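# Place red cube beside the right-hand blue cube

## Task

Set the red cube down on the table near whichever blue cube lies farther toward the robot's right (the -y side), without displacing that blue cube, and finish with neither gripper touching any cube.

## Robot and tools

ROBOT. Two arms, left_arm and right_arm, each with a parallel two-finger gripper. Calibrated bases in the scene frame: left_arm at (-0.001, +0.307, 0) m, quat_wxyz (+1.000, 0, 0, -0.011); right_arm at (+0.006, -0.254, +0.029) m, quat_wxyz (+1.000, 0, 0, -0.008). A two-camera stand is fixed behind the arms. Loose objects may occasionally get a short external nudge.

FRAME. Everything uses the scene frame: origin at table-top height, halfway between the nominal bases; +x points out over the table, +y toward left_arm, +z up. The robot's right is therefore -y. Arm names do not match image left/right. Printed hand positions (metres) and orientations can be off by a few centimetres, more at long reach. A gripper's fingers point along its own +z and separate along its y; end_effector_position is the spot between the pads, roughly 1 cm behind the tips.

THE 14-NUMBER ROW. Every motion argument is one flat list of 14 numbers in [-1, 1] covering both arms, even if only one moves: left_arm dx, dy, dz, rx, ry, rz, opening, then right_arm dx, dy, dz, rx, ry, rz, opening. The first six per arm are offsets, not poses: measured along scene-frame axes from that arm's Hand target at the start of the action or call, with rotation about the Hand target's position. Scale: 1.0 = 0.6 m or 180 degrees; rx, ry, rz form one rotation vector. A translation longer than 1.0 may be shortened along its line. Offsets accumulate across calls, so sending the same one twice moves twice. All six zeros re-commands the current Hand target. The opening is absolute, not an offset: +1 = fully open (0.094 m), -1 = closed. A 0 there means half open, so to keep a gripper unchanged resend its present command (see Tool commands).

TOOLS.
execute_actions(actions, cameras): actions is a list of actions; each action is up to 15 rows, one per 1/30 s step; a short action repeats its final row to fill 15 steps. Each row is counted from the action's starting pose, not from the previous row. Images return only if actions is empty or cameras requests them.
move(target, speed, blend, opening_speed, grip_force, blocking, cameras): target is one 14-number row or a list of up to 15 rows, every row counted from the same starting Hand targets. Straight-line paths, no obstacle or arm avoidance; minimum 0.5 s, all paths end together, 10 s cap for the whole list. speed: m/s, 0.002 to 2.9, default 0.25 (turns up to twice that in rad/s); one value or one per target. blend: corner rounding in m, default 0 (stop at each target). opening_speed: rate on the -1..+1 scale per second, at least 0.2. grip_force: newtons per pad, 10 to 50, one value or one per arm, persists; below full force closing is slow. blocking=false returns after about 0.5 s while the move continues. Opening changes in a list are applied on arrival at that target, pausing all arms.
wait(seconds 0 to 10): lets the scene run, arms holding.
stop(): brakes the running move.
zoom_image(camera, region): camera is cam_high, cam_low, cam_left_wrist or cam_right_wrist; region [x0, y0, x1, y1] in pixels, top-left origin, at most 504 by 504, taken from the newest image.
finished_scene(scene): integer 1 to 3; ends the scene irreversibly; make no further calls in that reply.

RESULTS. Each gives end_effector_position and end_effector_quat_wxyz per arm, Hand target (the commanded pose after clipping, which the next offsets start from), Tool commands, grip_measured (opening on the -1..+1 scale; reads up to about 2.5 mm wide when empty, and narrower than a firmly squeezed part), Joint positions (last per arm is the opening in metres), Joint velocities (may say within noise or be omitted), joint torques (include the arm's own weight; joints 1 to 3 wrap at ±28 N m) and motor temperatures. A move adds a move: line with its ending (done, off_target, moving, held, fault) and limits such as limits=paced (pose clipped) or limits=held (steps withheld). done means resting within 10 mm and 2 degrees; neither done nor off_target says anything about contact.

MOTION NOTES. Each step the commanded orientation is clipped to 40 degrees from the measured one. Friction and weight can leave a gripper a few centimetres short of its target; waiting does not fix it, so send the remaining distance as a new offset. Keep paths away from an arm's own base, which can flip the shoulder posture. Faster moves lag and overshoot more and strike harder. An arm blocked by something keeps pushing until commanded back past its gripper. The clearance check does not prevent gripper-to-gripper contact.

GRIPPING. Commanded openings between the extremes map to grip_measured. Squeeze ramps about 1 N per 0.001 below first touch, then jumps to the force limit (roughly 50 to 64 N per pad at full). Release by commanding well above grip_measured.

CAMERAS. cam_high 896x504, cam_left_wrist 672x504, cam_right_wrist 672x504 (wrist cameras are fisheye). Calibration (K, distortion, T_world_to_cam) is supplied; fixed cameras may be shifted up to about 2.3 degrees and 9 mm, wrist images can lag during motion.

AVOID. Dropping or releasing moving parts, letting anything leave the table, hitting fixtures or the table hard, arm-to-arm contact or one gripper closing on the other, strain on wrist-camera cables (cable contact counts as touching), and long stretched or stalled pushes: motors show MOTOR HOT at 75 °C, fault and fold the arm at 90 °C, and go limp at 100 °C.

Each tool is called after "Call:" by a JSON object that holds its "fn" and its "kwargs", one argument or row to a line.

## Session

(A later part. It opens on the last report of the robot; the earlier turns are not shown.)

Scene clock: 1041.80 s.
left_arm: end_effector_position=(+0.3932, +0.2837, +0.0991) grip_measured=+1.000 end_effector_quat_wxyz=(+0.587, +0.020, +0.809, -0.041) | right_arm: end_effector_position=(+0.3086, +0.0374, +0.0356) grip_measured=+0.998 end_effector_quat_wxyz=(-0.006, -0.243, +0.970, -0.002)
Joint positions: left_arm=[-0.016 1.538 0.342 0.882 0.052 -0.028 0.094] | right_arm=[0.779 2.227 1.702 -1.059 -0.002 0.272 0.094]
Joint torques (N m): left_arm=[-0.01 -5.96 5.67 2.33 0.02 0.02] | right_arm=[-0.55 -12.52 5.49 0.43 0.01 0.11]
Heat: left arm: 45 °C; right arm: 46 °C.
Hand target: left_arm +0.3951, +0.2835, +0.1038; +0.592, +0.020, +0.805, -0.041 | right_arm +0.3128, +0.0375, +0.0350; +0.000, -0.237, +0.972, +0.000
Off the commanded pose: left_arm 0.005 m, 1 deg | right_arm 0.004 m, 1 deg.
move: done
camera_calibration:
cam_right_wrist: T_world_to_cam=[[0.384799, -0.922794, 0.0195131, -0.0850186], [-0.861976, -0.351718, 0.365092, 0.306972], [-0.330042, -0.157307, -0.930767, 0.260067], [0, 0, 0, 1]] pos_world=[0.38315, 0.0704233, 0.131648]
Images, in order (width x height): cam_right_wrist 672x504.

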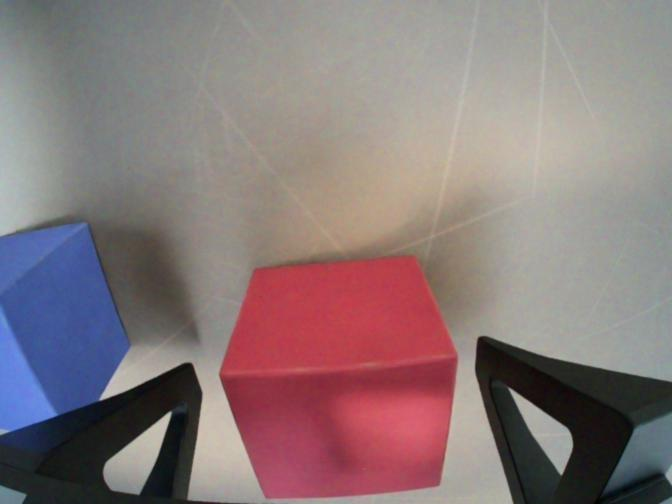

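Call:
{"fn": "move", "kwargs": {
  "target": [
    [0,0,0,0,0,0,1, 0,0,0,0,0,0,-0.1]
  ],
  "cameras": ["cam_right_wrist"]
}}

Call:
{"fn": "move", "kwargs": {
  "target": [
    [0,0,0,0,0,0,1, 0,0,0,0,0,0,1]
  ],
  "cameras": ["cam_right_wrist"]
}}

Scene clock: 1053.17 s.
left_arm: end_effector_position=(+0.3932, +0.2837, +0.0991) grip_measured=+1.000 end_effector_quat_wxyz=(+0.587, +0.020, +0.809, -0.041) | right_arm: end_effector_position=(+0.3091, +0.0377, +0.0355) grip_measured=+0.088 end_effector_quat_wxyz=(-0.005, -0.243, +0.970, -0.002)
Joint positions: left_arm=[-0.016 1.538 0.342 0.882 0.052 -0.028 0.094] | right_arm=[0.779 2.227 1.702 -1.057 -0.001 0.272 0.051]
Joint torques (N m): left_arm=[0.01 -5.93 5.74 2.33 0.03 0.02] | right_arm=[-0.53 -12.52 5.48 0.42 -0.01 0.09]
Motor temperatures (°C): left_arm=[20 25 30 45 23 22 22] | right_arm=[21 47 31 24 22 23 21]
Heat: left arm: 45 °C; right arm: 47 °C.
Hand target: left_arm +0.3951, +0.2835, +0.1038; +0.592, +0.020, +0.805, -0.041 | right_arm +0.3128, +0.0375, +0.0350; +0.000, -0.237, +0.972, +0.000
Off the commanded pose: left_arm 0.005 m, 1 deg | right_arm 0.004 m, 1 deg.
move: done
camera_calibration:
cam_right_wrist: T_world_to_cam=[[0.384443, -0.922946, 0.0193411, -0.0847828], [-0.862865, -0.351812, 0.362895, 0.307869], [-0.328128, -0.156201, -0.931629, 0.259683], [0, 0, 0, 1]] pos_world=[0.383453, 0.070625, 0.131845]
Images, in order (width x height): cam_right_wrist 672x504.

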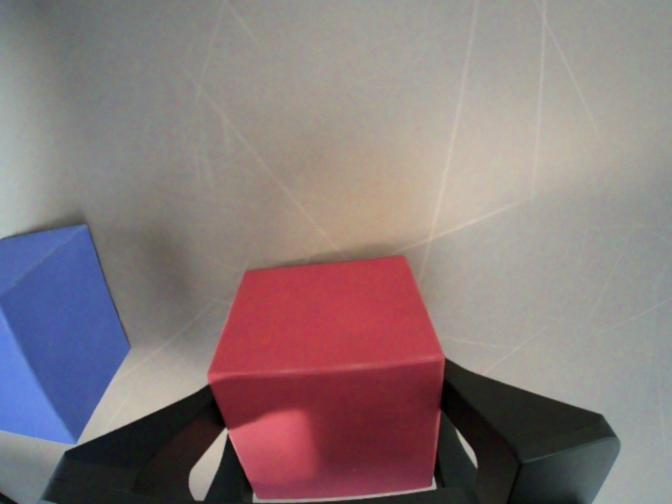

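Scene clock: 1053.67 s.
left_arm: end_effector_position=(+0.3932, +0.2837, +0.0991) grip_measured=+1.000 end_effector_quat_wxyz=(+0.587, +0.020, +0.809, -0.041) | right_arm: end_effector_position=(+0.3091, +0.0377, +0.0355) grip_measured=+0.998 end_effector_quat_wxyz=(-0.005, -0.243, +0.970, -0.002)
Joint positions: left_arm=[-0.016 1.538 0.342 0.882 0.052 -0.028 0.094] | right_arm=[0.779 2.227 1.702 -1.057 -0.001 0.273 0.094]
Joint torques (N m): left_arm=[-0.02 -5.93 5.7 2.33 0.02 0.02] | right_arm=[-0.55 -12.52 5.49 0.42 0 0.09]
Heat: left arm: 45 °C; right arm: 47 °C.
Hand target: left_arm +0.3951, +0.2835, +0.1038; +0.592, +0.020, +0.805, -0.041 | right_arm +0.3128, +0.0375, +0.0350; +0.000, -0.237, +0.972, +0.000
Off the commanded pose: left_arm 0.005 m, 1 deg | right_arm 0.004 m, 1 deg.
move: done
camera_calibration:
cam_right_wrist: T_world_to_cam=[[0.384028, -0.923117, 0.0194184, -0.0846596], [-0.863048, -0.351406, 0.362853, 0.308003], [-0.328132, -0.156105, -0.931644, 0.259713], [0, 0, 0, 1]] pos_world=[0.383553, 0.0706257, 0.131844]
Images, in order (width x height): cam_right_wrist 672x504.

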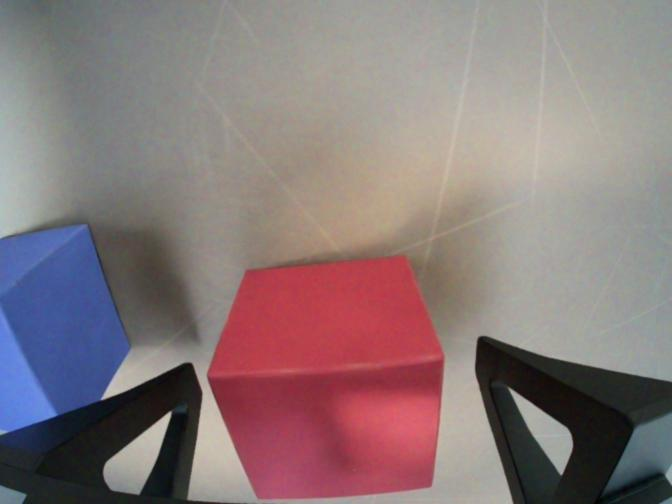

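Call:
{"fn": "move", "kwargs": {
  "target": [
    [0,0,0,0,0,0,1, 0,0,0,0,0,0,-0.1],
    [0,0,0,0,0,0,1, 0,0,0.165,0,0,0,-0.1],
    [0,0,0,0,0,0,1, 0.1787,-0.1958,0.165,0,0,0,-0.1],
    [0,0,0,0,0,0,1, 0.1787,-0.1958,0.0017,0,0,0,-0.1]
  ],
  "speed": 0.5,
  "blend": [0,0.02,0.02,0],
  "cameras": ["cam_right_wrist"]
}}

Call:
{"fn": "move", "kwargs": {
  "target": [
    [0,0,0,0,0,0,1, 0,0,0,0,0,0,1]
  ],
  "cameras": ["cam_right_wrist"]
}}

Scene clock: 1070.40 s.
left_arm: end_effector_position=(+0.3932, +0.2837, +0.0991) grip_measured=+1.000 end_effector_quat_wxyz=(+0.587, +0.020, +0.809, -0.041) | right_arm: end_effector_position=(+0.4068, -0.0856, +0.0355) grip_measured=+0.087 end_effector_quat_wxyz=(-0.029, -0.233, +0.972, -0.008)
Joint positions: left_arm=[-0.016 1.538 0.342 0.882 0.052 -0.028 0.094] | right_arm=[0.414 2.335 1.884 -1.179 0.007 -0.072 0.051]
Joint torques (N m): left_arm=[-0.05 -5.91 5.71 2.32 0.03 0.02] | right_arm=[-0.23 -13.65 5.61 0.74 -0.07 -0.07]
Heat: left arm: 45 °C; right arm: 47 °C.
Hand target: left_arm +0.3951, +0.2835, +0.1038; +0.592, +0.020, +0.805, -0.041 | right_arm +0.4200, -0.0801, +0.0359; +0.000, -0.237, +0.972, +0.000
Off the commanded pose: left_arm 0.005 m, 1 deg | right_arm 0.014 m, 3 deg.
move: off_target (right_arm)
camera_calibration:
cam_right_wrist: T_world_to_cam=[[0.366115, -0.930233, 0.0250274, -0.229529], [-0.853531, -0.324969, 0.407284, 0.345756], [-0.370736, -0.170474, -0.912959, 0.287958], [0, 0, 0, 1]] pos_world=[0.485904, -0.0520663, 0.127817]
Images, in order (width x height): cam_right_wrist 672x504.

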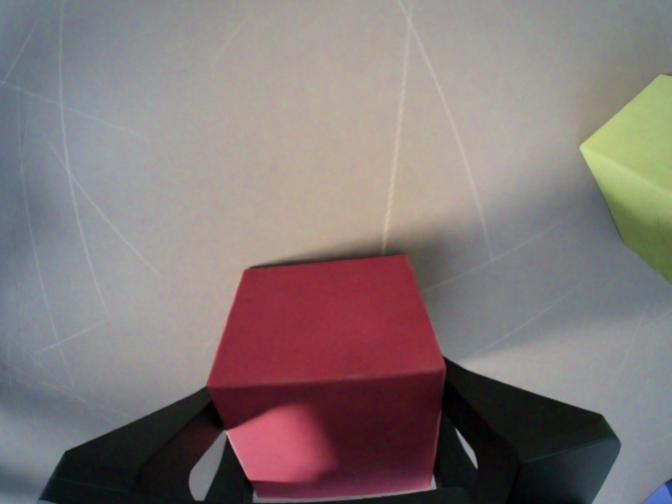

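Scene clock: 1071.07 s.
left_arm: end_effector_position=(+0.3932, +0.2837, +0.0991) grip_measured=+1.000 end_effector_quat_wxyz=(+0.587, +0.020, +0.809, -0.041) | right_arm: end_effector_position=(+0.4164, -0.0816, +0.0351) grip_measured=+0.998 end_effector_quat_wxyz=(-0.008, -0.234, +0.972, -0.005)
Joint positions: left_arm=[-0.016 1.538 0.342 0.882 0.052 -0.028 0.094] | right_arm=[0.414 2.335 1.884 -1.138 0.007 -0.075 0.094]
Joint torques (N m): left_arm=[0.01 -5.91 5.7 2.33 0.03 0.01] | right_arm=[-0.24 -13.65 5.67 0.44 -0.07 -0.05]
Heat: left arm: 45 °C; right arm: 47 °C.
Hand target: left_arm +0.3951, +0.2835, +0.1038; +0.592, +0.020, +0.805, -0.041 | right_arm +0.4200, -0.0801, +0.0359; +0.000, -0.237, +0.972, +0.000
Off the commanded pose: left_arm 0.005 m, 1 deg | right_arm 0.004 m, 1 deg.
move: done
camera_calibration:
cam_right_wrist: T_world_to_cam=[[0.367275, -0.929802, 0.0240035, -0.229765], [-0.867655, -0.333201, 0.368988, 0.361993], [-0.335088, -0.156347, -0.929124, 0.278658], [0, 0, 0, 1]] pos_world=[0.491847, -0.049452, 0.130852]
Images, in order (width x height): cam_right_wrist 672x504.

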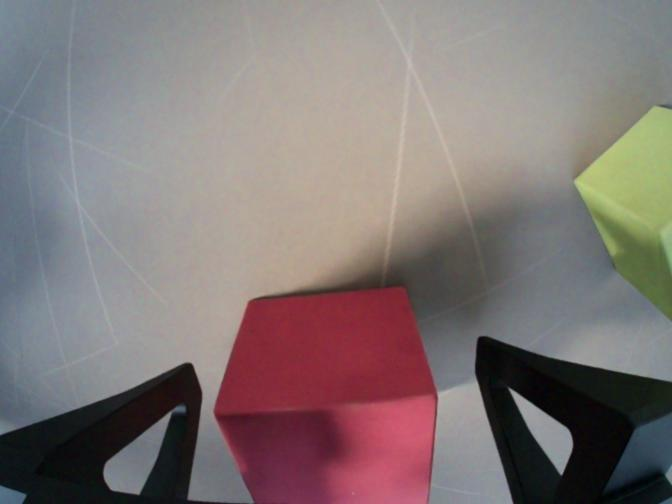

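Call:
{"fn": "move", "kwargs": {
  "target": [
    [0,0,0,0,0,0,1, -0.01,0,0.165,0,0,0,1]
  ],
  "speed": 0.3,
  "cameras": ["cam_right_wrist"]
}}

Call:
{"fn": "move", "kwargs": {
  "target": [
    [0,0,0,0,0,0,1, 0,0,-0.165,0,0,0,1]
  ],
  "speed": 0.3,
  "cameras": ["cam_right_wrist"]
}}

Scene clock: 1108.47 s.
left_arm: end_effector_position=(+0.3932, +0.2837, +0.0991) grip_measured=+1.000 end_effector_quat_wxyz=(+0.587, +0.020, +0.809, -0.041) | right_arm: end_effector_position=(+0.4123, -0.0834, +0.1251) grip_measured=+0.998 end_effector_quat_wxyz=(-0.011, -0.234, +0.972, -0.005)
Joint positions: left_arm=[-0.016 1.538 0.342 0.882 0.052 -0.028 0.094] | right_arm=[0.414 2.301 2.185 -1.479 0.007 -0.075 0.094]
Joint torques (N m): left_arm=[-0.01 -5.9 5.72 2.32 0.02 0.01] | right_arm=[0.25 -14.16 7.41 0.2 -0.08 0]
Heat: left arm: 45 °C; right arm: 47 °C.
Hand target: left_arm +0.3951, +0.2835, +0.1038; +0.592, +0.020, +0.805, -0.041 | right_arm +0.4141, -0.0801, +0.1350; +0.000, -0.237, +0.972, +0.000
Off the commanded pose: left_arm 0.005 m, 1 deg | right_arm 0.010 m, 1 deg.
move: done
camera_calibration:
cam_right_wrist: T_world_to_cam=[[0.367419, -0.92974, 0.0242326, -0.232138], [-0.865438, -0.332234, 0.375016, 0.323097], [-0.340616, -0.15876, -0.926702, 0.362364], [0, 0, 0, 1]] pos_world=[0.48834, -0.050955, 0.220262]
Images, in order (width x height): cam_right_wrist 672x504.

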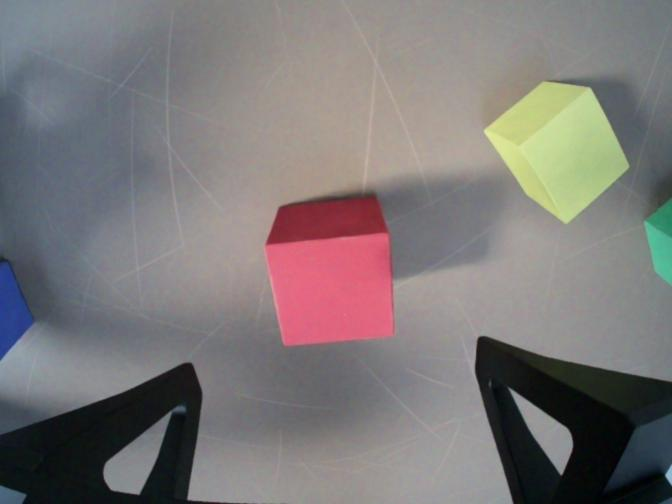

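Scene clock: 1109.73 s.
left_arm: end_effector_position=(+0.3932, +0.2837, +0.0991) grip_measured=+1.000 end_effector_quat_wxyz=(+0.587, +0.020, +0.809, -0.041) | right_arm: end_effector_position=(+0.4143, -0.0825, +0.0412) grip_measured=+0.998 end_effector_quat_wxyz=(+0.001, -0.234, +0.972, -0.004)
Joint positions: left_arm=[-0.016 1.538 0.342 0.882 0.052 -0.028 0.094] | right_arm=[0.414 2.3 1.849 -1.12 0.007 -0.075 0.094]
Joint torques (N m): left_arm=[0.03 -5.96 5.74 2.33 0.01 0] | right_arm=[0.25 -12.6 5.14 0.45 -0.07 0]
Heat: left arm: 45 °C; right arm: 47 °C.
Hand target: left_arm +0.3951, +0.2835, +0.1038; +0.592, +0.020, +0.805, -0.041 | right_arm +0.4140, -0.0802, +0.0359; +0.000, -0.237, +0.972, +0.000
Off the commanded pose: left_arm 0.005 m, 1 deg | right_arm 0.006 m, 0 deg.
move: done
camera_calibration:
cam_right_wrist: T_world_to_cam=[[0.36687, -0.929971, 0.0236725, -0.229783], [-0.873514, -0.335622, 0.352607, 0.360599], [-0.319969, -0.150039, -0.935472, 0.278079], [0, 0, 0, 1]] pos_world=[0.488265, -0.0509442, 0.138425]
Images, in order (width x height): cam_right_wrist 672x504.

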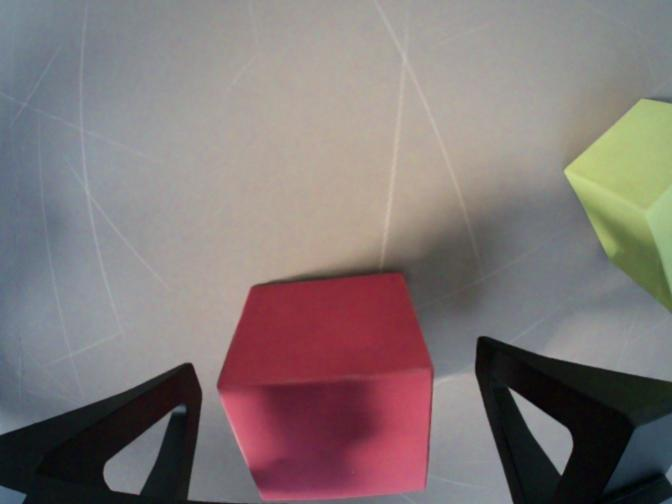

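Call:
{"fn": "move", "kwargs": {
  "target": [
    [0,0,0,0,0,0,1, 0,0,0.165,0,0,0,1],
    [0,0,0,0,0,0,1, -0.1067,-0.483,0.2735,0,0,-0.263,1]
  ],
  "speed": 0.5,
  "blend": [0.02,0],
  "cameras": ["cam_high","cam_right_wrist"]
}}

Call:
{"fn": "zoom_image", "kwargs": {
  "camera": "cam_high",
  "region": [440, 310, 520, 370]
}}

Scene clock: 1183.57 s.
left_arm: end_effector_position=(+0.3932, +0.2837, +0.0991) grip_measured=+1.000 end_effector_quat_wxyz=(+0.587, +0.020, +0.809, -0.041) | right_arm: end_effector_position=(+0.3466, -0.3713, +0.1917) grip_measured=+0.999 end_effector_quat_wxyz=(-0.012, +0.174, +0.985, +0.000)
Joint positions: left_arm=[-0.016 1.538 0.342 0.882 0.052 -0.028 0.094] | right_arm=[-0.318 1.954 1.912 -1.552 0.003 0.016 0.094]
Joint torques (N m): left_arm=[-0.01 -5.94 5.75 2.33 0.02 0.01] | right_arm=[0.53 -10.69 7.64 0.21 -0.05 0.06]
Heat: left arm: 45 °C; right arm: 49 °C.
Hand target: left_arm +0.3951, +0.2835, +0.1038; +0.592, +0.020, +0.805, -0.041 | right_arm +0.3500, -0.3699, +0.2000; +0.000, +0.173, +0.985, +0.000
Off the commanded pose: left_arm 0.005 m, 1 deg | right_arm 0.009 m, 1 deg.
move: done
camera_calibration:
cam_right_wrist: T_world_to_cam=[[-0.431779, -0.9017, 0.0224582, -0.189561], [-0.832818, 0.408109, 0.37398, 0.409371], [-0.346383, 0.142773, -0.927165, 0.470144], [0, 0, 0, 1]] pos_world=[0.421933, -0.405119, 0.287061]
Images, in order (width x height): cam_high 896x504, cam_right_wrist 672x504.

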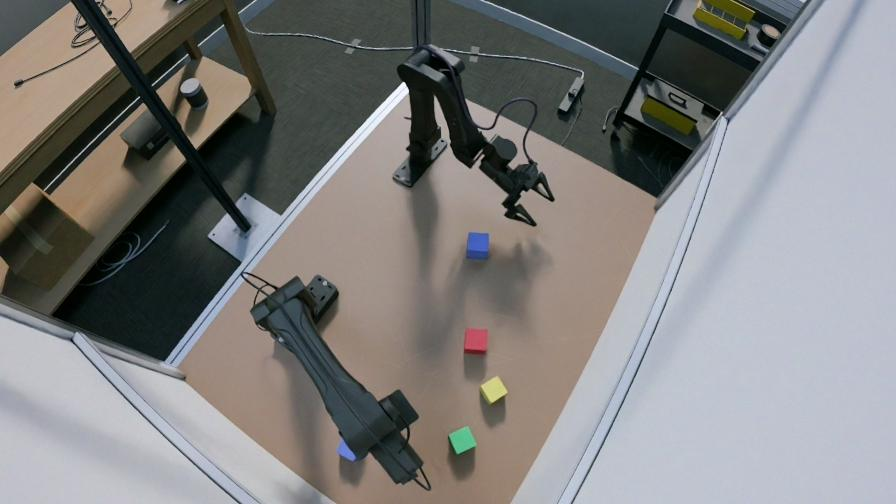

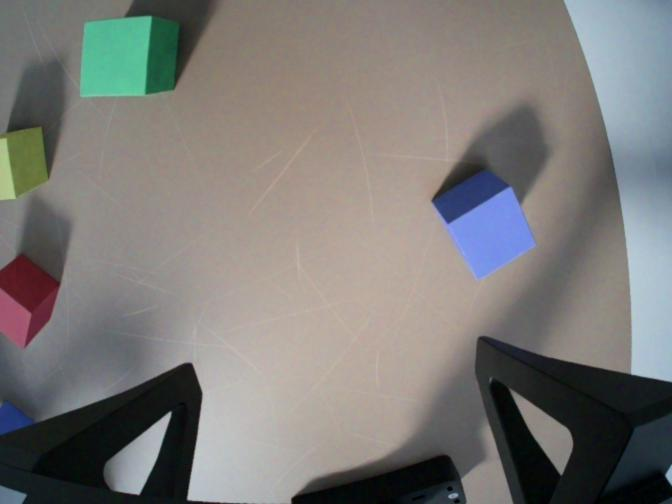

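Scaled by 6.300 from the camera's 896x504 image, which has a finer 1280x720 frame.

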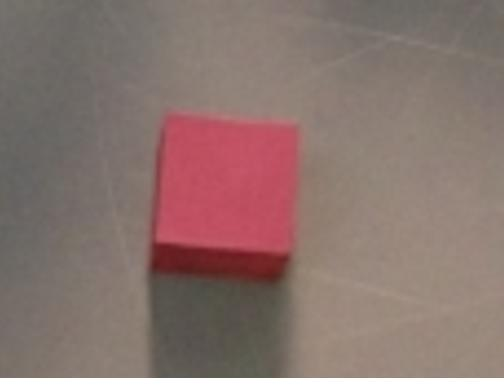

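Call:
{"fn": "move", "kwargs": {
  "target": [-0.1835,-0.2392,0.1103,0.1497,0.3809,-0.1538,1, 0,0,0,0,0,0,1],
  "speed": 0.5,
  "cameras": ["cam_high","cam_left_wrist"]
}}

Scene clock: 1351.87 s.
left_arm: end_effector_position=(+0.2811, +0.1449, +0.1657) grip_measured=+1.000 end_effector_quat_wxyz=(-0.006, +0.301, +0.953, +0.004) | right_arm: end_effector_position=(+0.3466, -0.3713, +0.1917) grip_measured=+0.999 end_effector_quat_wxyz=(-0.012, +0.174, +0.985, +0.000)
Joint positions: left_arm=[-0.506 1.801 1.722 -1.505 -0.006 0.083 0.094] | right_arm=[-0.318 1.954 1.912 -1.553 0.003 0.016 0.094]
Joint torques (N m): left_arm=[-0.38 -7.35 8.77 0.6 0.08 -0.04] | right_arm=[0.51 -10.69 7.65 0.2 -0.05 0.06]
Motor temperatures (°C): left_arm=[20 25 31 44 23 22 22] | right_arm=[21 41 34 23 22 23 21]
Heat: left arm: 44 °C; right arm: 41 °C.
Hand target: left_arm +0.2849, +0.1399, +0.1699; -0.001, +0.301, +0.954, +0.000 | right_arm +0.3500, -0.3699, +0.2000; +0.000, +0.173, +0.985, +0.000
Off the commanded pose: left_arm 0.008 m, 1 deg | right_arm 0.009 m, 1 deg.
move: done
camera_calibration:
cam_left_wrist: T_world_to_cam=[[-0.637629, -0.770276, 0.0102338, 0.288385], [-0.707787, 0.591042, 0.38692, 0.0871198], [-0.304083, 0.239468, -0.922057, 0.320869], [0, 0, 0, 1]] pos_world=[0.343116, 0.0938069, 0.2592]
Images, in order (width x height): cam_high 896x504, cam_left_wrist 672x504.

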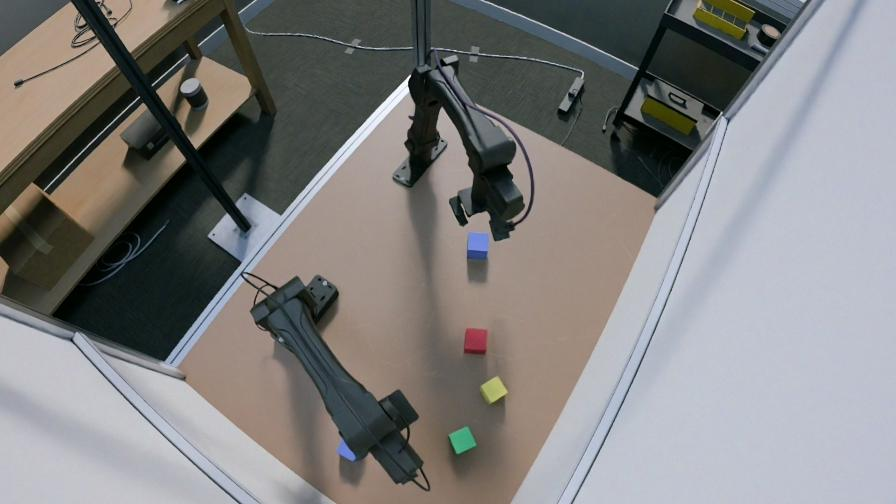

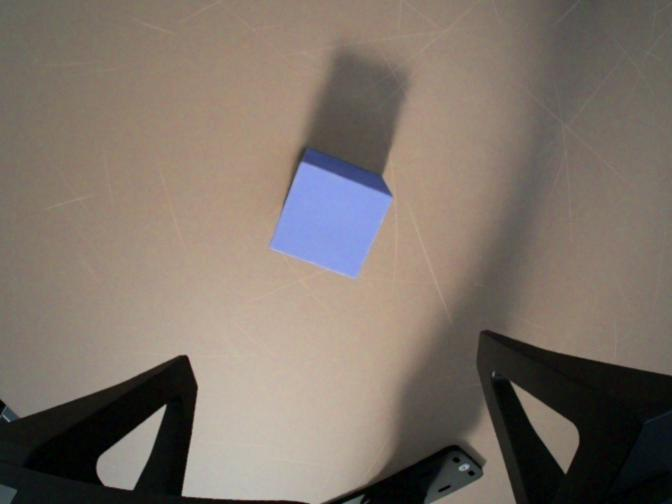

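Call:
{"fn": "move", "kwargs": {
  "target": [0.2252,-0.1998,0,0,0,0,1, 0,0,0,0,0,0,1],
  "speed": 0.5,
  "cameras": ["cam_high","cam_left_wrist"]
}}

Call:
{"fn": "zoom_image", "kwargs": {
  "camera": "cam_high",
  "region": [440, 220, 520, 280]
}}

Scene clock: 1387.37 s.
left_arm: end_effector_position=(+0.4185, +0.0224, +0.1703) grip_measured=+1.000 end_effector_quat_wxyz=(+0.129, +0.302, +0.944, -0.036) | right_arm: end_effector_position=(+0.3466, -0.3713, +0.1917) grip_measured=+0.999 end_effector_quat_wxyz=(-0.012, +0.174, +0.985, +0.000)
Joint positions: left_arm=[-0.578 2.422 2.673 -1.553 -0.005 0.02 0.094] | right_arm=[-0.318 1.954 1.912 -1.553 0.003 0.016 0.094]
Joint torques (N m): left_arm=[-0.03 -12.31 7.9 1.12 0.03 -0.07] | right_arm=[0.51 -10.67 7.65 0.21 -0.05 0.06]
Motor temperatures (°C): left_arm=[20 25 33 38 23 22 22] | right_arm=[21 41 34 23 22 23 21]
Heat: left arm: 38 °C; right arm: 41 °C.
Hand target: left_arm +0.4201, +0.0201, +0.1699; -0.001, +0.301, +0.954, +0.000 | right_arm +0.3500, -0.3699, +0.2000; +0.000, +0.173, +0.985, +0.000
Off the commanded pose: left_arm 0.003 m, 15 deg | right_arm 0.009 m, 1 deg.
joint sent to its limit (left arm) — joint 4 (wrist pitch), lower limit. The joint targets are off in orientation, not in position.
move: off_target (left_arm)
camera_calibration:
cam_left_wrist: T_world_to_cam=[[-0.643471, -0.76526, -0.0179373, 0.288591], [-0.761542, 0.637622, 0.116159, 0.322604], [-0.0774546, 0.088405, -0.993069, 0.316727], [0, 0, 0, 1]] pos_world=[0.455908, -0.0128527, 0.282235]
Images, in order (width x height): cam_high 896x504, cam_left_wrist 672x504.

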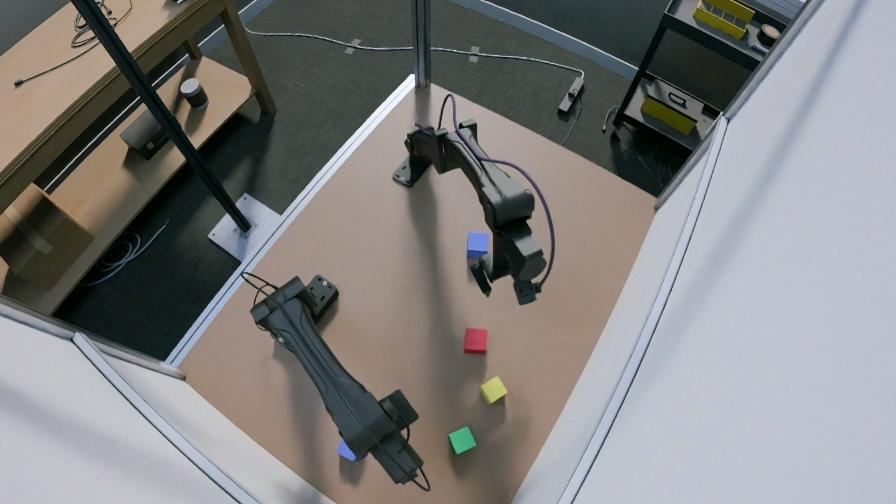

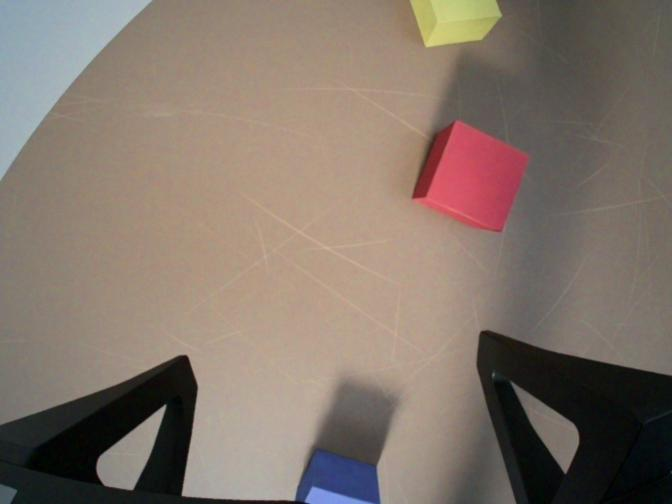

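Scaled by 6.300 from the camera's 896x504 image, which has a finer 1280x720 frame.

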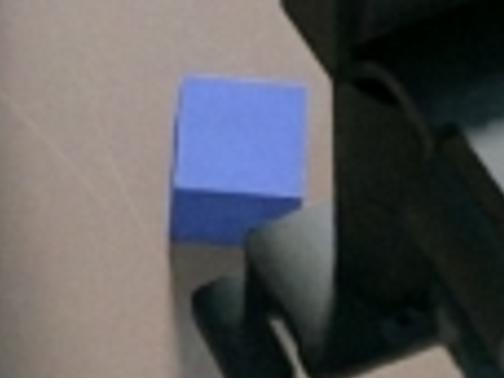

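Call:
{"fn": "move", "kwargs": {
  "target": [-0.2252,0.44,0.02,0,0,0,1, 0,0,0,0,0,0,1],
  "speed": 0.5,
  "cameras": ["cam_high","cam_right_wrist"]
}}

Call:
{"fn": "zoom_image", "kwargs": {
  "camera": "cam_right_wrist",
  "region": [400, 140, 568, 308]
}}

Call:
{"fn": "zoom_image", "kwargs": {
  "camera": "cam_right_wrist",
  "region": [60, 0, 228, 126]
}}

Scene clock: 1459.73 s.
left_arm: end_effector_position=(+0.2892, +0.2849, +0.1808) grip_measured=+1.000 end_effector_quat_wxyz=(-0.002, +0.297, +0.955, +0.004) | right_arm: end_effector_position=(+0.3466, -0.3713, +0.1917) grip_measured=+0.999 end_effector_quat_wxyz=(-0.012, +0.174, +0.985, +0.000)
Joint positions: left_arm=[-0.064 1.666 1.625 -1.533 -0.008 0.516 0.094] | right_arm=[-0.318 1.954 1.912 -1.553 0.003 0.016 0.094]
Joint torques (N m): left_arm=[0.12 -8.92 4.57 0.7 0.08 0.1] | right_arm=[0.53 -10.7 7.65 0.2 -0.05 0.06]
Heat: left arm: 35 °C; right arm: 41 °C.
Hand target: left_arm +0.2850, +0.2841, +0.1819; -0.001, +0.301, +0.954, +0.000 | right_arm +0.3500, -0.3699, +0.2000; +0.000, +0.173, +0.985, +0.000
Off the commanded pose: left_arm 0.004 m, 1 deg | right_arm 0.009 m, 1 deg.
move: done
camera_calibration:
cam_right_wrist: T_world_to_cam=[[-0.431756, -0.90171, 0.0224927, -0.189583], [-0.832709, 0.408053, 0.374285, 0.409251], [-0.346674, 0.14287, -0.927041, 0.470178], [0, 0, 0, 1]] pos_world=[0.421932, -0.405119, 0.286962]
Images, in order (width x height): cam_high 896x504, cam_right_wrist 672x504.

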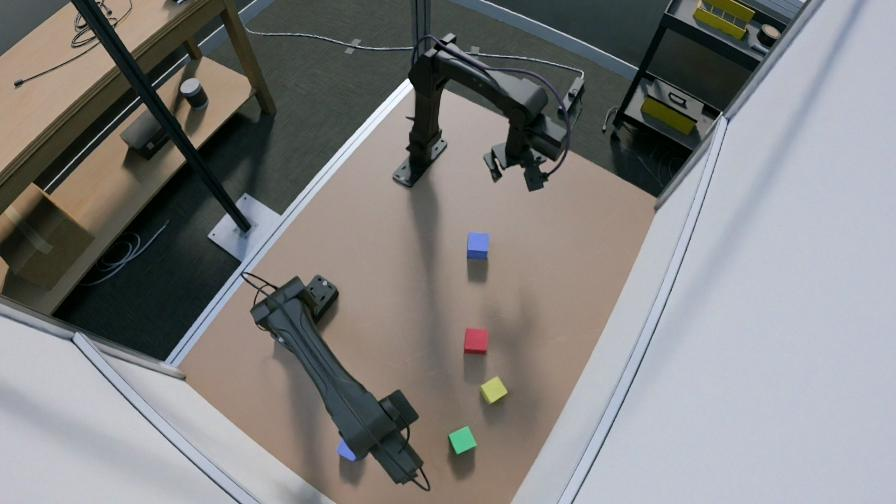

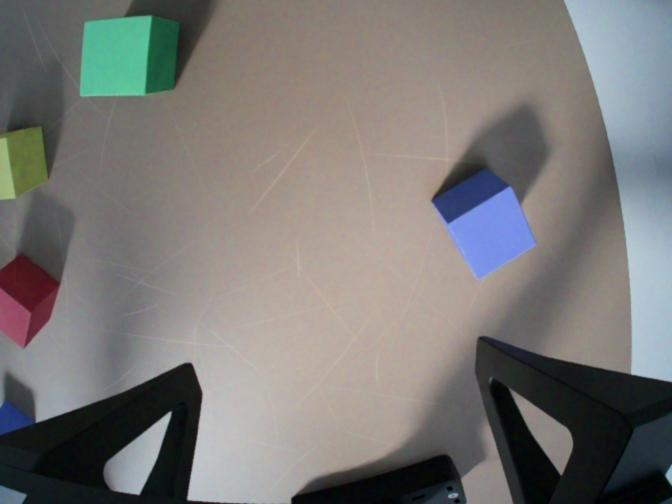

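Scaled by 3.000 from the camera's 672x504 image, which has a finer 960x720 frame.

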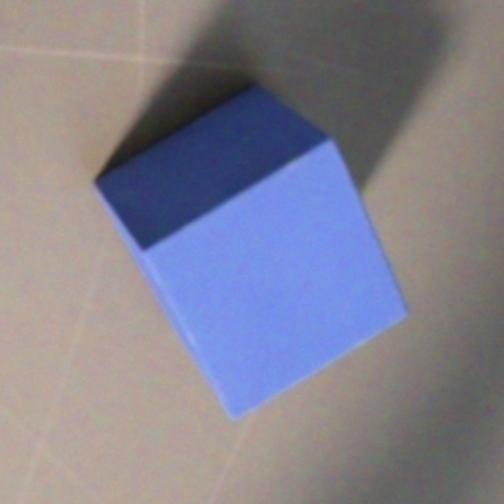

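Scaled by 3.000 from the camera's 672x504 image, which has a finer 960x720 frame.

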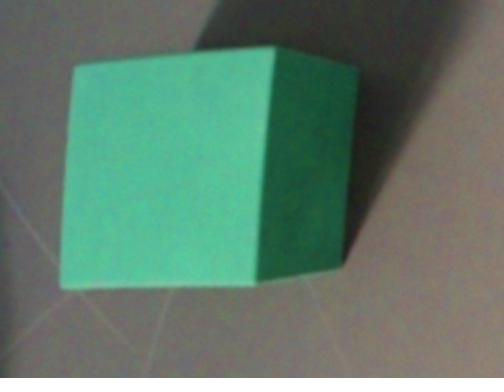

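Call:
{"fn": "move", "kwargs": {
  "target": [
    [0,0,0,0,0,0,1, 0.1025,0.4765,-0.1417,0,0,-0.2337,1],
    [0,0,0,0,0,0,1, 0.1025,0.4765,-0.275,0,0,-0.2337,-0.1],
    [0,0,0,0,0,0,1, 0.1025,0.4765,-0.1417,0,0,-0.2337,-0.1],
    [0,0,0,0,0,0,1, -0.09,-0.0418,-0.1417,0,0,-0.3448,-0.1],
    [0,0,0,0,0,0,1, -0.09,-0.0418,-0.265,0,0,-0.3448,-0.1]
  ],
  "speed": 0.5,
  "blend": [0.02,0,0.03,0.02,0],
  "cameras": ["cam_high","cam_right_wrist"]
}}

Scene clock: 1567.67 s.
left_arm: end_effector_position=(+0.2892, +0.2849, +0.1808) grip_measured=+1.000 end_effector_quat_wxyz=(-0.002, +0.297, +0.955, +0.004) | right_arm: end_effector_position=(+0.2923, -0.3959, +0.0404) grip_measured=+0.090 end_effector_quat_wxyz=(-0.006, +0.661, +0.750, -0.003)
Joint positions: left_arm=[-0.064 1.666 1.625 -1.533 -0.008 0.517 0.094] | right_arm=[-0.447 1.862 1.172 -0.894 0.004 0.982 0.051]
Joint torques (N m): left_arm=[0.16 -8.88 4.59 0.7 0.09 0.12] | right_arm=[0.54 -9.06 5.3 0.39 -0.06 -0.04]
Motor temperatures (°C): left_arm=[20 27 31 29 23 22 22] | right_arm=[21 42 35 23 22 23 21]
Heat: left arm: 31 °C; right arm: 42 °C.
Hand target: left_arm +0.2850, +0.2841, +0.1819; -0.001, +0.301, +0.954, +0.000 | right_arm +0.2960, -0.3950, +0.0411; +0.000, +0.656, +0.755, +0.000
Off the commanded pose: left_arm 0.004 m, 1 deg | right_arm 0.004 m, 1 deg.
move: done
camera_calibration:
cam_right_wrist: T_world_to_cam=[[-0.999104, -0.0296935, 0.0301663, 0.279052], [-0.0170399, 0.934517, 0.355511, 0.40153], [-0.0387473, 0.354678, -0.934185, 0.308711], [0, 0, 0, 1]] pos_world=[0.297605, -0.476444, 0.137227]
Images, in order (width x height): cam_high 896x504, cam_right_wrist 672x504.

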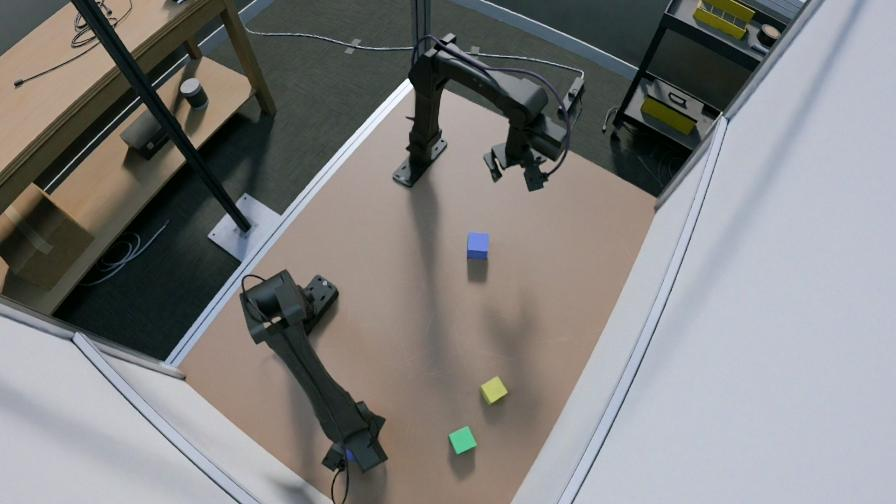

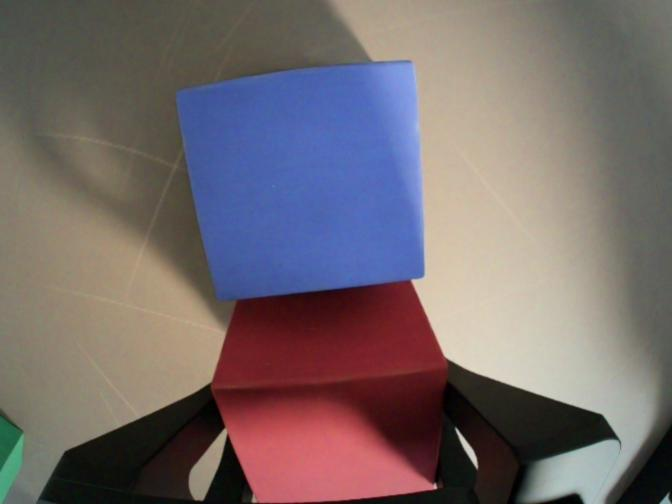

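Call:
{"fn": "move", "kwargs": {
  "target": [
    [0,0,0,0,0,0,1, 0,0,-0.0075,0,0,0,-0.1],
    [0,0,0,0,0,0,1, 0,0,-0.0075,0,0,0,1],
    [0,0,0,0,0,0,1, 0,0,0.13,0,0,0,1],
    [0,0,0,0,0,0,1, 0.02,0.4,0.2,0,0,0.2,1]
  ],
  "speed": [0.1, 0.3, 0.3, 0.5],
  "blend": [0,0,0.02,0],
  "cameras": ["cam_high","cam_right_wrist"]
}}

Call:
{"fn": "zoom_image", "kwargs": {
  "camera": "cam_high",
  "region": [320, 390, 410, 480]
}}

Scene clock: 1592.63 s.
left_arm: end_effector_position=(+0.2892, +0.2849, +0.1808) grip_measured=+1.000 end_effector_quat_wxyz=(-0.002, +0.297, +0.955, +0.004) | right_arm: end_effector_position=(+0.3048, -0.1531, +0.1583) grip_measured=+0.999 end_effector_quat_wxyz=(-0.002, +0.385, +0.923, +0.003)
Joint positions: left_arm=[-0.064 1.666 1.625 -1.533 -0.008 0.517 0.094] | right_arm=[0.334 1.733 1.495 -1.333 -0.006 1.108 0.094]
Joint torques (N m): left_arm=[0.09 -8.9 4.57 0.71 0.08 0.11] | right_arm=[-0.47 -7.34 7.62 0.2 0.04 0.1]
Heat: left arm: 30 °C; right arm: 43 °C.
Hand target: left_arm +0.2850, +0.2841, +0.1819; -0.001, +0.301, +0.954, +0.000 | right_arm +0.3080, -0.1550, +0.1610; +0.000, +0.391, +0.920, +0.000
Off the commanded pose: left_arm 0.004 m, 1 deg | right_arm 0.005 m, 1 deg.
move: done
camera_calibration:
cam_right_wrist: T_world_to_cam=[[-0.77452, -0.6324, 0.0137273, 0.136968], [-0.586742, 0.726371, 0.357937, 0.274229], [-0.236331, 0.269175, -0.933645, 0.380312], [0, 0, 0, 1]] pos_world=[0.356866, -0.214944, 0.25504]
Images, in order (width x height): cam_high 896x504, cam_right_wrist 672x504.

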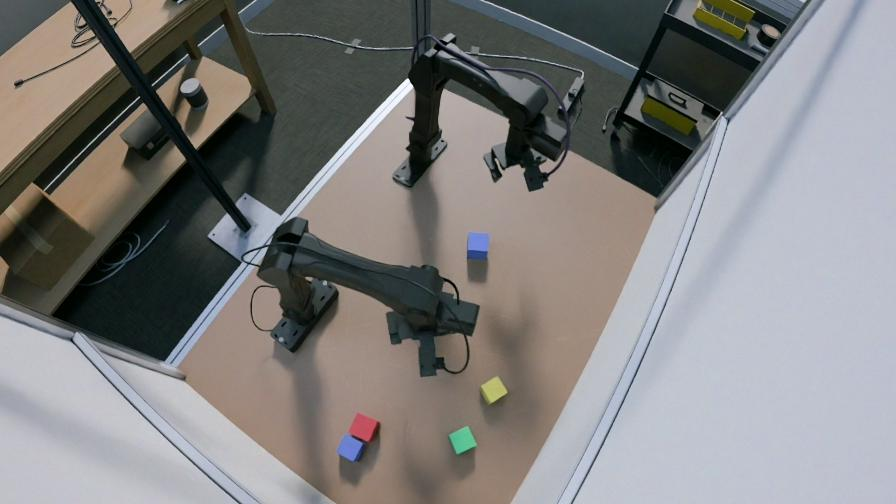

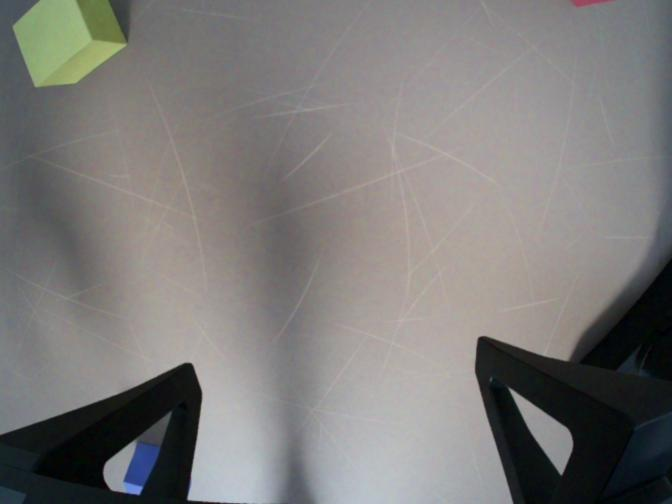

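Scaled by 5.600 from the camera's 896x504 image, which has a finer 1280x720 frame.

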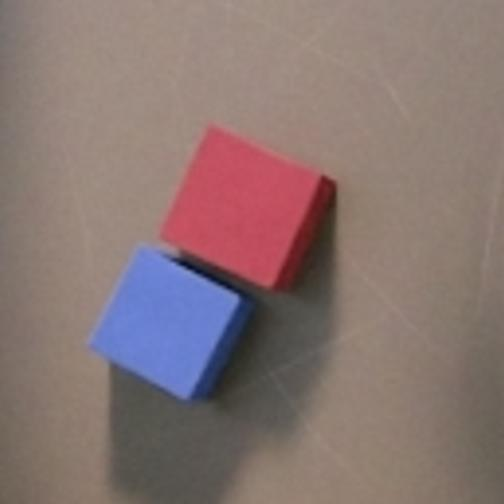

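Call:
{"fn": "move", "kwargs": {
  "target": [
    [0.0067,-0.2352,-0.1115,0,0,-0.1417,1, 0,0,0,0,0,0,1],
    [0.0067,-0.2352,-0.2732,0,0,-0.1417,1, 0,0,0,0,0,0,1]
  ],
  "speed": [0.5,0.3],
  "blend": [0,0],
  "cameras": ["cam_left_wrist"]
}}

Scene clock: 1691.07 s.
left_arm: end_effector_position=(+0.2891, +0.1434, +0.0223) grip_measured=+1.000 end_effector_quat_wxyz=(+0.000, +0.500, +0.866, +0.002) | right_arm: end_effector_position=(+0.3046, -0.1532, +0.1583) grip_measured=+0.999 end_effector_quat_wxyz=(-0.002, +0.385, +0.923, +0.002)
Joint positions: left_arm=[-0.497 1.882 1.247 -0.936 -0.004 0.528 0.094] | right_arm=[0.334 1.733 1.495 -1.333 -0.006 1.108 0.094]
Joint torques (N m): left_arm=[0.05 -8.65 4.89 0.82 0.05 0.11] | right_arm=[-0.49 -7.34 7.61 0.2 0.03 0.11]
Heat: left arm: 30 °C; right arm: 40 °C.
Hand target: left_arm +0.2889, +0.1430, +0.0179; -0.001, +0.504, +0.864, +0.000 | right_arm +0.3079, -0.1550, +0.1610; +0.000, +0.391, +0.920, +0.000
Off the commanded pose: left_arm 0.004 m, 1 deg | right_arm 0.005 m, 1 deg.
move: done
camera_calibration:
cam_left_wrist: T_world_to_cam=[[-0.90315, -0.429192, 0.0106735, 0.321647], [-0.393896, 0.838254, 0.377064, 0.0231619], [-0.17078, 0.336341, -0.926126, 0.139023], [0, 0, 0, 1]] pos_world=[0.323362, 0.0718737, 0.116586]
Images, in order (width x height): cam_left_wrist 672x504.

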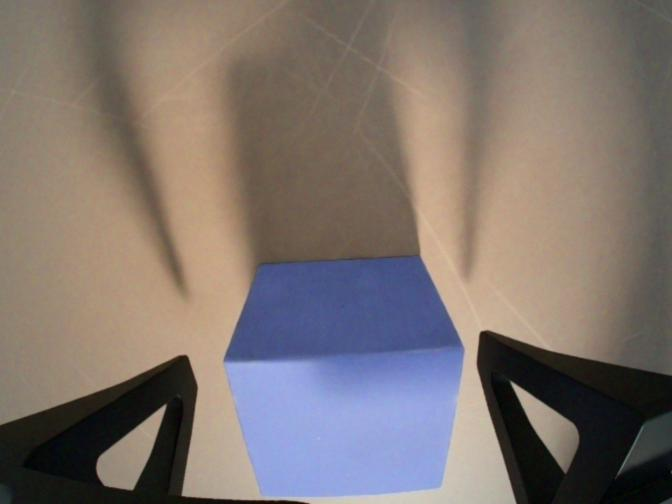

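Call:
{"fn": "move", "kwargs": {
  "target": [
    [0,0,0,0,0,0,-0.1, 0,0,0,0,0,0,1],
    [0,0,0.16,0,0,0,-0.1, 0,0,0,0,0,0,1]
  ],
  "speed": 0.5,
  "cameras": ["cam_left_wrist"]
}}

Scene clock: 1718.43 s.
left_arm: end_effector_position=(+0.2862, +0.1450, +0.1054) grip_measured=+0.103 end_effector_quat_wxyz=(-0.011, +0.501, +0.866, +0.002) | right_arm: end_effector_position=(+0.3046, -0.1532, +0.1583) grip_measured=+0.999 end_effector_quat_wxyz=(-0.002, +0.385, +0.923, +0.002)
Joint positions: left_arm=[-0.497 1.817 1.503 -1.279 -0.004 0.529 0.052] | right_arm=[0.334 1.733 1.495 -1.333 -0.006 1.108 0.094]
Joint torques (N m): left_arm=[0.05 -9.92 7.76 0.59 0.02 0.11] | right_arm=[-0.47 -7.34 7.61 0.21 0.03 0.11]
Heat: left arm: 30 °C; right arm: 39 °C.
Hand target: left_arm +0.2890, +0.1429, +0.1140; +0.000, +0.504, +0.864, +0.000 | right_arm +0.3079, -0.1550, +0.1610; +0.000, +0.391, +0.920, +0.000
Off the commanded pose: left_arm 0.009 m, 1 deg | right_arm 0.005 m, 1 deg.
move: done
camera_calibration:
cam_left_wrist: T_world_to_cam=[[-0.903149, -0.428675, 0.023639, 0.317354], [-0.385768, 0.834451, 0.393542, -0.0141264], [-0.188427, 0.346308, -0.919003, 0.217799], [0, 0, 0, 1]] pos_world=[0.322208, 0.0724042, 0.198216]
Images, in order (width x height): cam_left_wrist 672x504.

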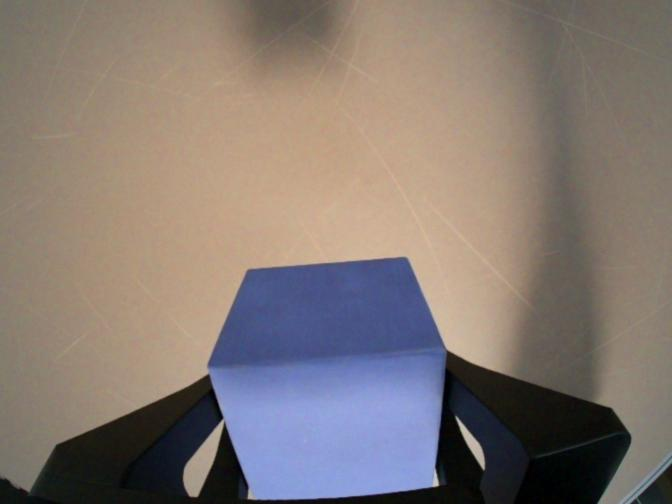

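Call:
{"fn": "move", "kwargs": {
  "target": [
    [0.185,0.3952,0,0,0,0,-0.1, 0,0,0,0,0,0,1],
    [0.185,0.3952,-0.155,0,0,0,1, 0,0,0,0,0,0,1],
    [0.185,0.3952,0,0,0,0,1, 0,0,0,0,0,0,1],
    [-0.08,0.1785,0.0767,0,0,0,1, 0,0,0,0,0,0,1]
  ],
  "speed": 0.8,
  "blend": [0.02,0,0.02,0],
  "cameras": ["cam_high"]
}}

Call:
{"fn": "zoom_image", "kwargs": {
  "camera": "cam_high",
  "region": [500, 160, 600, 240]
}}

Scene clock: 1739.70 s.
left_arm: end_effector_position=(+0.2470, +0.2497, +0.1631) grip_measured=+0.998 end_effector_quat_wxyz=(+0.010, +0.506, +0.863, +0.003) | right_arm: end_effector_position=(+0.3046, -0.1532, +0.1583) grip_measured=+0.999 end_effector_quat_wxyz=(-0.002, +0.385, +0.923, +0.002)
Joint positions: left_arm=[-0.21 1.493 1.38 -1.436 0 0.828 0.094] | right_arm=[0.334 1.733 1.495 -1.333 -0.006 1.108 0.094]
Joint torques (N m): left_arm=[-0.44 -5.87 4.64 0.65 -0.01 -0.07] | right_arm=[-0.49 -7.32 7.61 0.21 0.03 0.11]
Heat: left arm: 32 °C; right arm: 39 °C.
Hand target: left_arm +0.2409, +0.2500, +0.1600; -0.001, +0.504, +0.864, +0.000 | right_arm +0.3079, -0.1550, +0.1610; +0.000, +0.391, +0.920, +0.000
Off the commanded pose: left_arm 0.007 m, 1 deg | right_arm 0.005 m, 1 deg.
move: done
Images, in order (width x height): cam_high 896x504.

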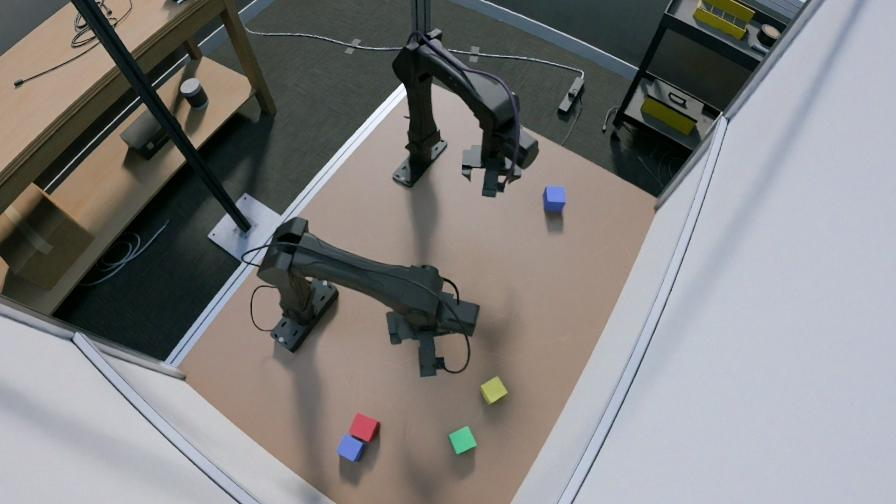

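Scaled by 5.040 from the camera's 896x504 image, which has a finer 1280x720 frame.

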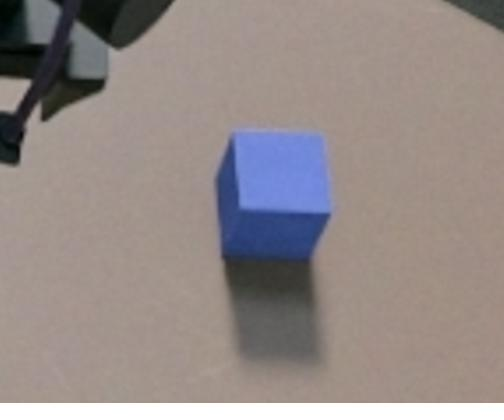

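Call:
{"fn": "move", "kwargs": {
  "target": [
    [-0.035,0.333,0.0667,0,0,0,1, 0.07,0.5917,-0.0767,0,0,0.478,1],
    [-0.035,0.333,0.0667,0,0,0,1, 0.07,0.5917,-0.185,0,0,0.478,1]
  ],
  "speed": 0.8,
  "blend": [0,0],
  "cameras": ["cam_high","cam_right_wrist"]
}}

Scene clock: 1756.37 s.
left_arm: end_effector_position=(+0.2183, +0.4498, +0.1952) grip_measured=+0.998 end_effector_quat_wxyz=(+0.003, +0.502, +0.865, +0.021) | right_arm: end_effector_position=(+0.3441, +0.1958, +0.0444) grip_measured=+0.999 end_effector_quat_wxyz=(+0.076, -0.337, +0.937, +0.054)
Joint positions: left_arm=[0.584 1.523 1.536 -1.544 -0.014 1.614 0.094] | right_arm=[0.938 2.836 2.851 -1.399 -0.008 0.232 0.094]
Joint torques (N m): left_arm=[0.59 -4.71 8.2 0.61 0.12 0.12] | right_arm=[-0.13 -16.43 7.17 0.78 0.05 -0.05]
Heat: left arm: 31 °C; right arm: 39 °C.
Hand target: left_arm +0.2199, +0.4499, +0.2001; -0.001, +0.504, +0.864, +0.000 | right_arm +0.3499, +0.2001, +0.0501; +0.000, -0.342, +0.940, +0.000
Off the commanded pose: left_arm 0.005 m, 2 deg | right_arm 0.009 m, 11 deg.
elbow stopped short (right arm): the move would have taken joint 3 (elbow) straighter than the controller allows.
joint sent to its limit (left arm) — joint 4 (wrist pitch), lower limit. The joint targets still meet the commanded pose.
move: off_target (right_arm)
camera_calibration:
cam_right_wrist: T_world_to_cam=[[0.56142, -0.825951, -0.0511066, -0.0292493], [-0.807346, -0.560237, 0.185275, 0.420098], [-0.18166, -0.0627563, -0.981357, 0.23758], [0, 0, 0, 1]] pos_world=[0.398745, 0.226106, 0.153822]
Images, in order (width x height): cam_high 896x504, cam_right_wrist 672x504.

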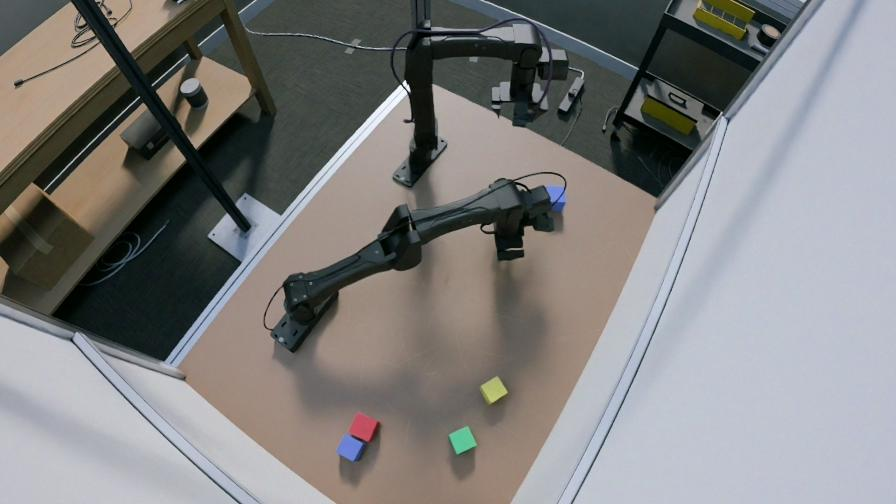

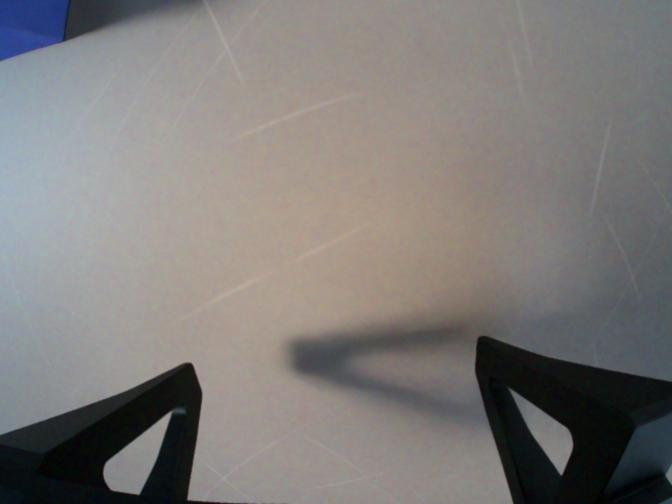

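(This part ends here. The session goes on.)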